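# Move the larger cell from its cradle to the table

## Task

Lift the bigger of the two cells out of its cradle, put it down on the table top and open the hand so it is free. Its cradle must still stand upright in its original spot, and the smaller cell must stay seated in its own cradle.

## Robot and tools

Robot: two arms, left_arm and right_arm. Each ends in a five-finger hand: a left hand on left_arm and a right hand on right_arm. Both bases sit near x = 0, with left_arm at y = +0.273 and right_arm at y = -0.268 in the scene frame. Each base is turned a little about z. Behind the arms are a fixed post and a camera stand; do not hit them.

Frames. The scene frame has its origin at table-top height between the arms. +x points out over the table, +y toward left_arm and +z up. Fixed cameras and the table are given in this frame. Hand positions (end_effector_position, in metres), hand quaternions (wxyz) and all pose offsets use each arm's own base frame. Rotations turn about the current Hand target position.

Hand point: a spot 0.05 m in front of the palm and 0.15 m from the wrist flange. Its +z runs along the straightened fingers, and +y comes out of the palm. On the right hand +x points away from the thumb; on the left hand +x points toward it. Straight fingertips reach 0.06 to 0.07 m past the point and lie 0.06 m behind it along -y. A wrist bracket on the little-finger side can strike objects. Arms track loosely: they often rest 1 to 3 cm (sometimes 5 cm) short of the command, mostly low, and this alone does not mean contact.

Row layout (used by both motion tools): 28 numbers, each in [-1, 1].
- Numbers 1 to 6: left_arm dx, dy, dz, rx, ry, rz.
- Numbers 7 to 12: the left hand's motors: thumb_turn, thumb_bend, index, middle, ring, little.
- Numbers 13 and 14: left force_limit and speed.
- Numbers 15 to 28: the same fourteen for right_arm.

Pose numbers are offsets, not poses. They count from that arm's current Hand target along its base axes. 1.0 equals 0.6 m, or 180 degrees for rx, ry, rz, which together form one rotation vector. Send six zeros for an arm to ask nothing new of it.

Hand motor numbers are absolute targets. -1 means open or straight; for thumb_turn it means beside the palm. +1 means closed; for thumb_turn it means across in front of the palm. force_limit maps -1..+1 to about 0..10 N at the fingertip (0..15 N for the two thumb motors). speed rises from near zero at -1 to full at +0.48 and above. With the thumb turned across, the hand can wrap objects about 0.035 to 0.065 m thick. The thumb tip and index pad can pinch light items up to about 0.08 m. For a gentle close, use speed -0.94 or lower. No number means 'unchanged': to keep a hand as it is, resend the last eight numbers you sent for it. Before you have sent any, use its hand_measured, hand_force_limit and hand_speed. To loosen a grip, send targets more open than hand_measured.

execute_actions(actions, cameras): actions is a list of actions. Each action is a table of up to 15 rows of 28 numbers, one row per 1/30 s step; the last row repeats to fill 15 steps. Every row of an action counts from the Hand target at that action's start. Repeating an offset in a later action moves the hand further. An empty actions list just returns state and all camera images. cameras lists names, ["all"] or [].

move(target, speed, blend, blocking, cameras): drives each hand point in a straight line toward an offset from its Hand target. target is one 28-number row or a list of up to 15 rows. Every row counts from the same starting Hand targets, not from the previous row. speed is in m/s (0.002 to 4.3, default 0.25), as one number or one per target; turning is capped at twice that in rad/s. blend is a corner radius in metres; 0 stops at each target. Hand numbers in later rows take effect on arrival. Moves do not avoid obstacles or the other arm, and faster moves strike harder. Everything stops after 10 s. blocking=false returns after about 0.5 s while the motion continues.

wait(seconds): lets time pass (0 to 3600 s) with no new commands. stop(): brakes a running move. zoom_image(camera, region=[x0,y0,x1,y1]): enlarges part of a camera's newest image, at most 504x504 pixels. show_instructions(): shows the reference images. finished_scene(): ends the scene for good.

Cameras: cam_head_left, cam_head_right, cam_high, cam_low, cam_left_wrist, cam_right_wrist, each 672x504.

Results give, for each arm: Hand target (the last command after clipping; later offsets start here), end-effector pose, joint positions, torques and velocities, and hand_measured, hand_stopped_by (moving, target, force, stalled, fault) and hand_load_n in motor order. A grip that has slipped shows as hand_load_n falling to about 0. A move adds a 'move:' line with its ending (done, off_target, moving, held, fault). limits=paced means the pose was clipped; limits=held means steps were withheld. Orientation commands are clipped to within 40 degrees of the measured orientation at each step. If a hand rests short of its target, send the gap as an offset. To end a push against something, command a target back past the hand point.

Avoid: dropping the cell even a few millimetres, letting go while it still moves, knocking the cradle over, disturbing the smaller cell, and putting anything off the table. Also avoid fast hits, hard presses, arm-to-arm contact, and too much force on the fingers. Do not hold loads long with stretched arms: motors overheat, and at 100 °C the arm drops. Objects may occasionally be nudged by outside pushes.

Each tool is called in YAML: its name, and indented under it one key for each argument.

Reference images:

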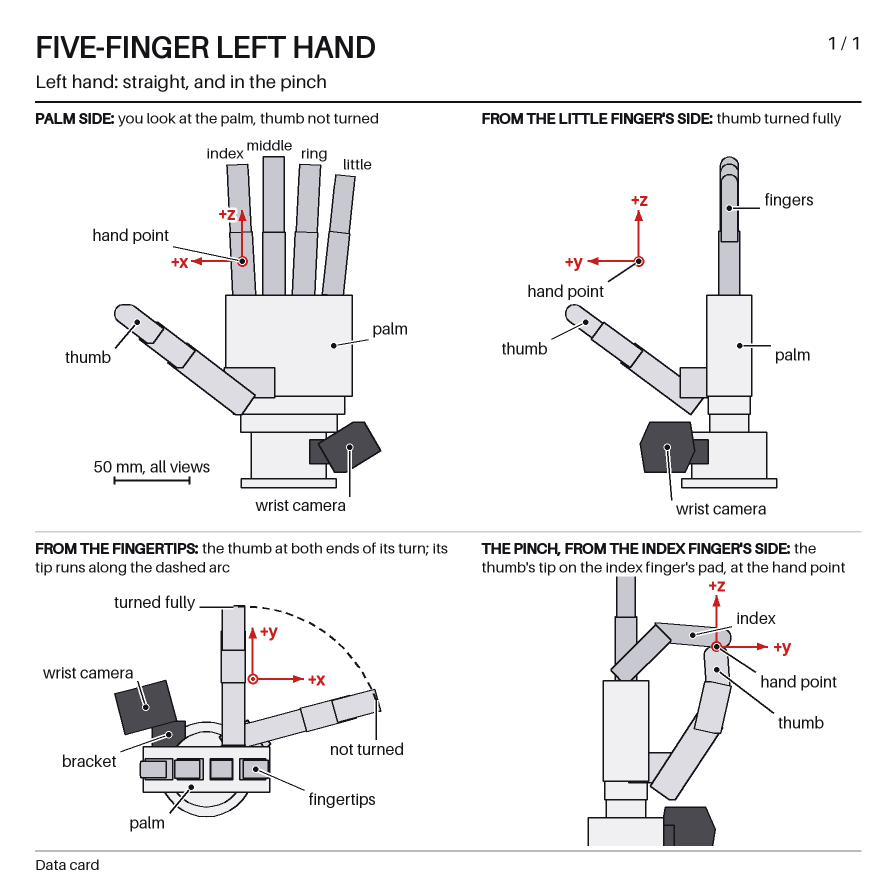

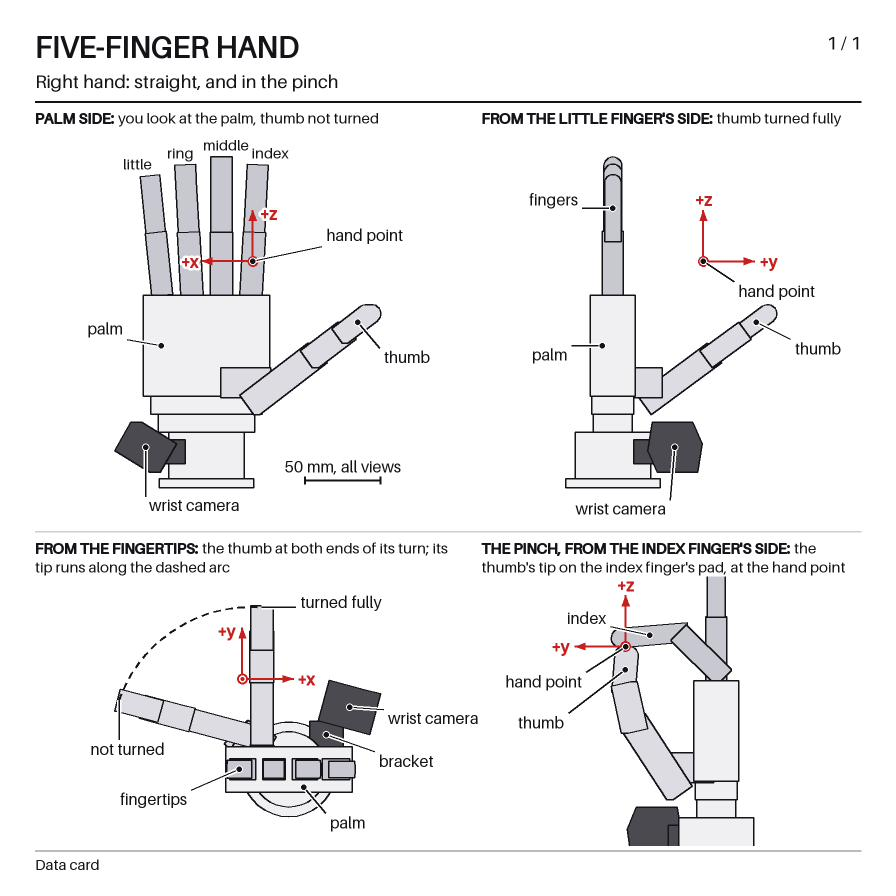

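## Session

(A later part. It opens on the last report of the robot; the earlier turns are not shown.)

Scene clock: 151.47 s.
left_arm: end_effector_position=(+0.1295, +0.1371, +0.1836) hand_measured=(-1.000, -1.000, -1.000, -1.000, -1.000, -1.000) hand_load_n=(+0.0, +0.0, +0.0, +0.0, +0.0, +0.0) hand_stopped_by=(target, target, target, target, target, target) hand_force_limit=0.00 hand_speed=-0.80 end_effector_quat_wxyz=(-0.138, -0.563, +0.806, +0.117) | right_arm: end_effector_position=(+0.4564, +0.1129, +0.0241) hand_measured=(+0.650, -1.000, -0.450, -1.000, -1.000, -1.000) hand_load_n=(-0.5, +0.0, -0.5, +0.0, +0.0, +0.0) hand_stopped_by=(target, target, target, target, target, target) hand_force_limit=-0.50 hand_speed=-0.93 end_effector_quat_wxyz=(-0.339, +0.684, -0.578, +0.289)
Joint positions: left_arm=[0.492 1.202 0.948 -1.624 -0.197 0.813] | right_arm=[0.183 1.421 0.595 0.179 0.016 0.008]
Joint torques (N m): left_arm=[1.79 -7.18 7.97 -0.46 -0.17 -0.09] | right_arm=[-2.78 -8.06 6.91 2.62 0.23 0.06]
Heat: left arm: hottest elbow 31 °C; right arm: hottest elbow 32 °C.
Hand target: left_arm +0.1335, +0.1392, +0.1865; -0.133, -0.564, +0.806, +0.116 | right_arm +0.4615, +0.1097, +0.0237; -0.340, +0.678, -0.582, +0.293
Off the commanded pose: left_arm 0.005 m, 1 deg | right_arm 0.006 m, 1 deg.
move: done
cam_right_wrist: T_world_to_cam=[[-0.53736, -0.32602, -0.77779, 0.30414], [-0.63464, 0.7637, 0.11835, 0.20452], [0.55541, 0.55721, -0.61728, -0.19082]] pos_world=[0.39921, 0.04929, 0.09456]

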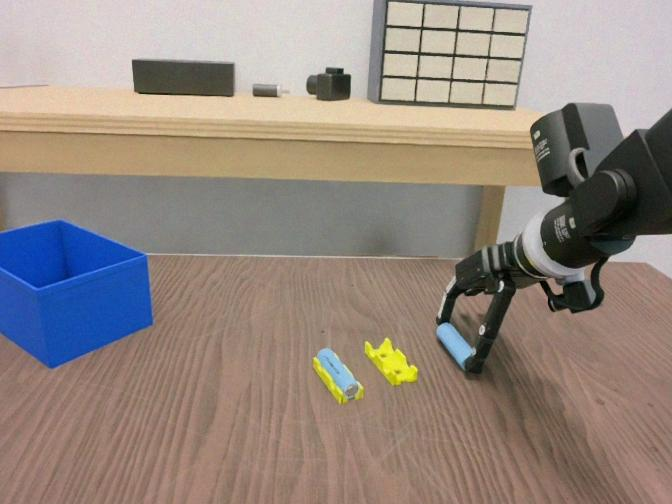

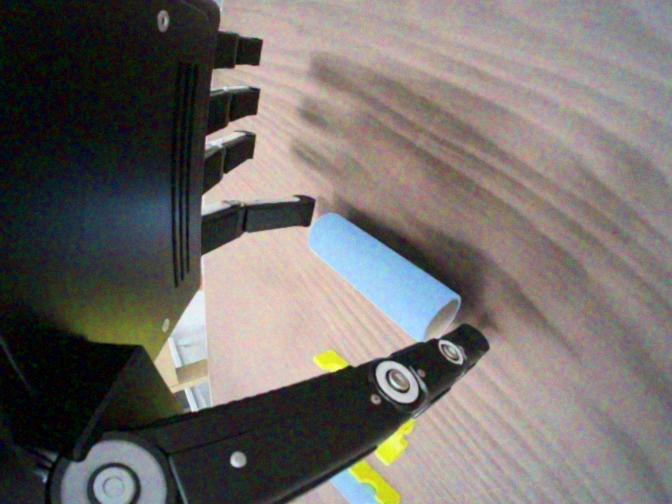

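move:
  target:
    - [0,0,0,0,0,0,-1,-1,-1,-1,-1,-1,0,-0.8,0,0,0.002,0,0,0,0.65,-1,-1,-1,-1,-1,-0.5,-0.8]
    - [0,0,0,0,0,0,-1,-1,-1,-1,-1,-1,0,-0.8,-0.01,0,0.2,0,0,0,0.65,-1,-1,-1,-1,-1,-0.5,-0.8]
  cameras: ["all"]
  speed: 0.1

zoom_image:
  camera: "cam_low"
  region: [300, 300, 520, 420]

Scene clock: 156.73 s.
left_arm: end_effector_position=(+0.1295, +0.1371, +0.1836) hand_measured=(-1.000, -1.000, -1.000, -1.000, -1.000, -1.000) hand_load_n=(+0.0, -0.5, +0.0, +0.0, +0.0, +0.0) hand_stopped_by=(target, target, target, target, target, target) hand_force_limit=0.00 hand_speed=-0.80 end_effector_quat_wxyz=(-0.138, -0.563, +0.806, +0.117) | right_arm: end_effector_position=(+0.4413, +0.1097, +0.1198) hand_measured=(+0.650, -1.000, -1.000, -1.000, -1.000, -1.000) hand_load_n=(+0.0, +0.0, +0.0, +0.0, +0.0, +0.0) hand_stopped_by=(target, target, target, target, target, target) hand_force_limit=-0.50 hand_speed=-0.80 end_effector_quat_wxyz=(-0.328, +0.689, -0.582, +0.281)
Joint positions: left_arm=[0.492 1.202 0.948 -1.624 -0.197 0.813] | right_arm=[0.183 1.181 0.715 -0.212 0.018 0.008]
Joint torques (N m): left_arm=[1.9 -7.12 7.98 -0.47 -0.17 -0.09] | right_arm=[-2.55 -8.29 11.29 1.81 0.26 0.08]
Heat: left arm: hottest elbow 31 °C; right arm: hottest elbow 32 °C.
Hand target: left_arm +0.1335, +0.1392, +0.1865; -0.133, -0.564, +0.806, +0.116 | right_arm +0.4555, +0.1097, +0.1437; -0.340, +0.678, -0.582, +0.293
Off the commanded pose: left_arm 0.005 m, 1 deg | right_arm 0.028 m, 2 deg.
move: off_target (right_arm)
cam_right_wrist: T_world_to_cam=[[-0.56041, -0.32986, -0.75969, 0.37787], [-0.62936, 0.76586, 0.13174, 0.18198], [0.53837, 0.55195, -0.6368, -0.11107]] pos_world=[0.38609, 0.04658, 0.19236]

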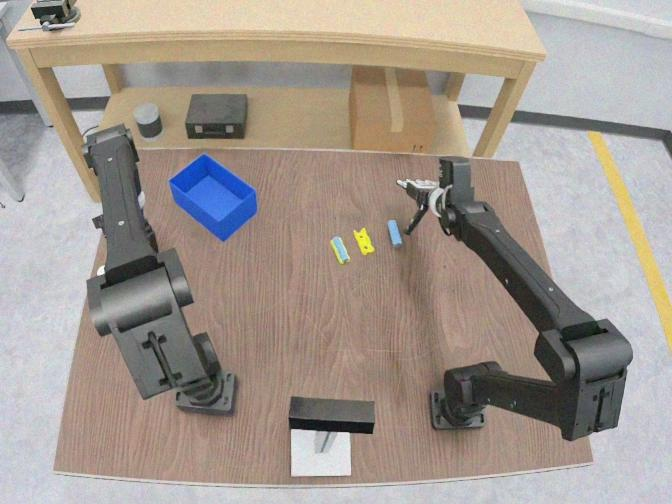

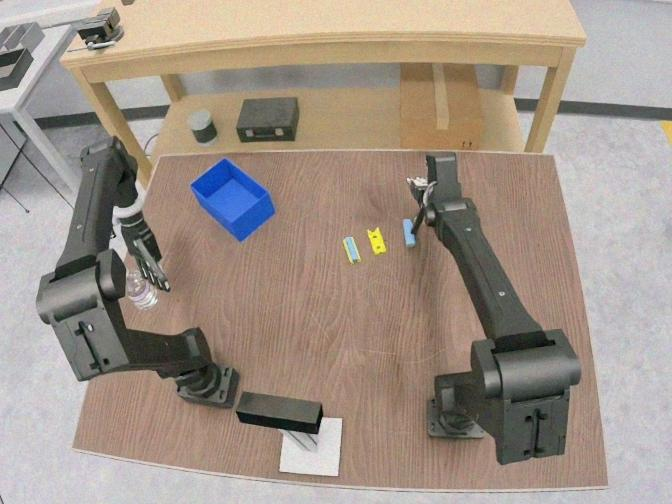

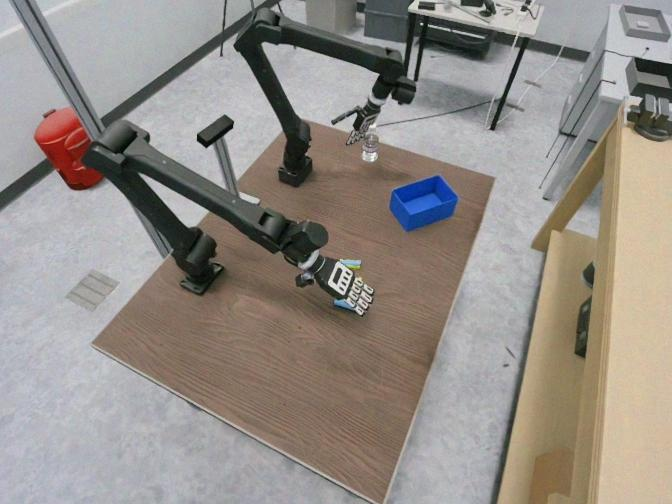

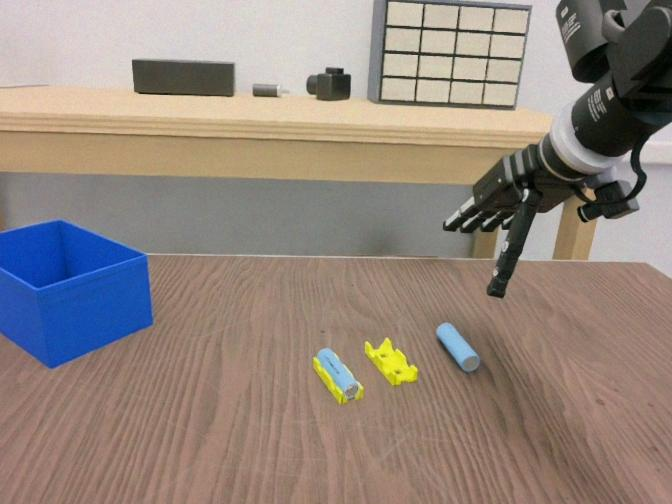

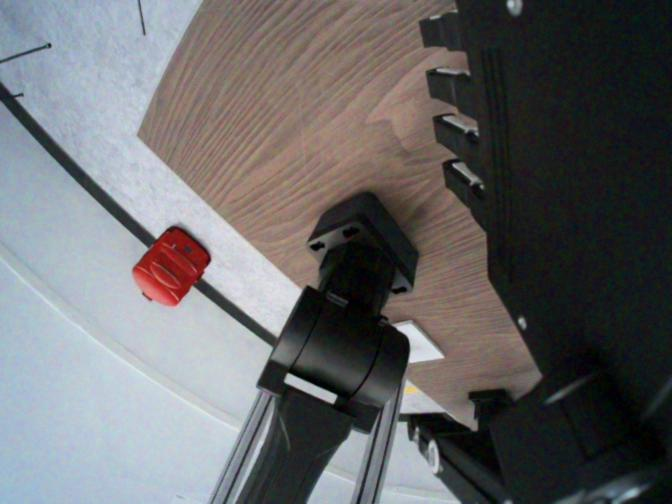

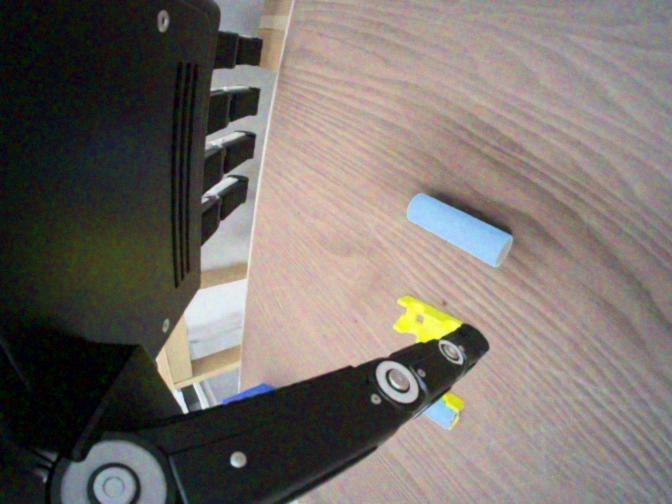

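Scaled by 2.291.

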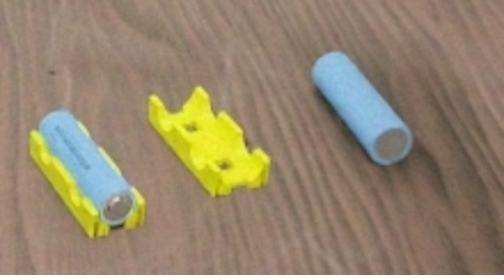

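finished_scene:

The scene is finished: the task was done.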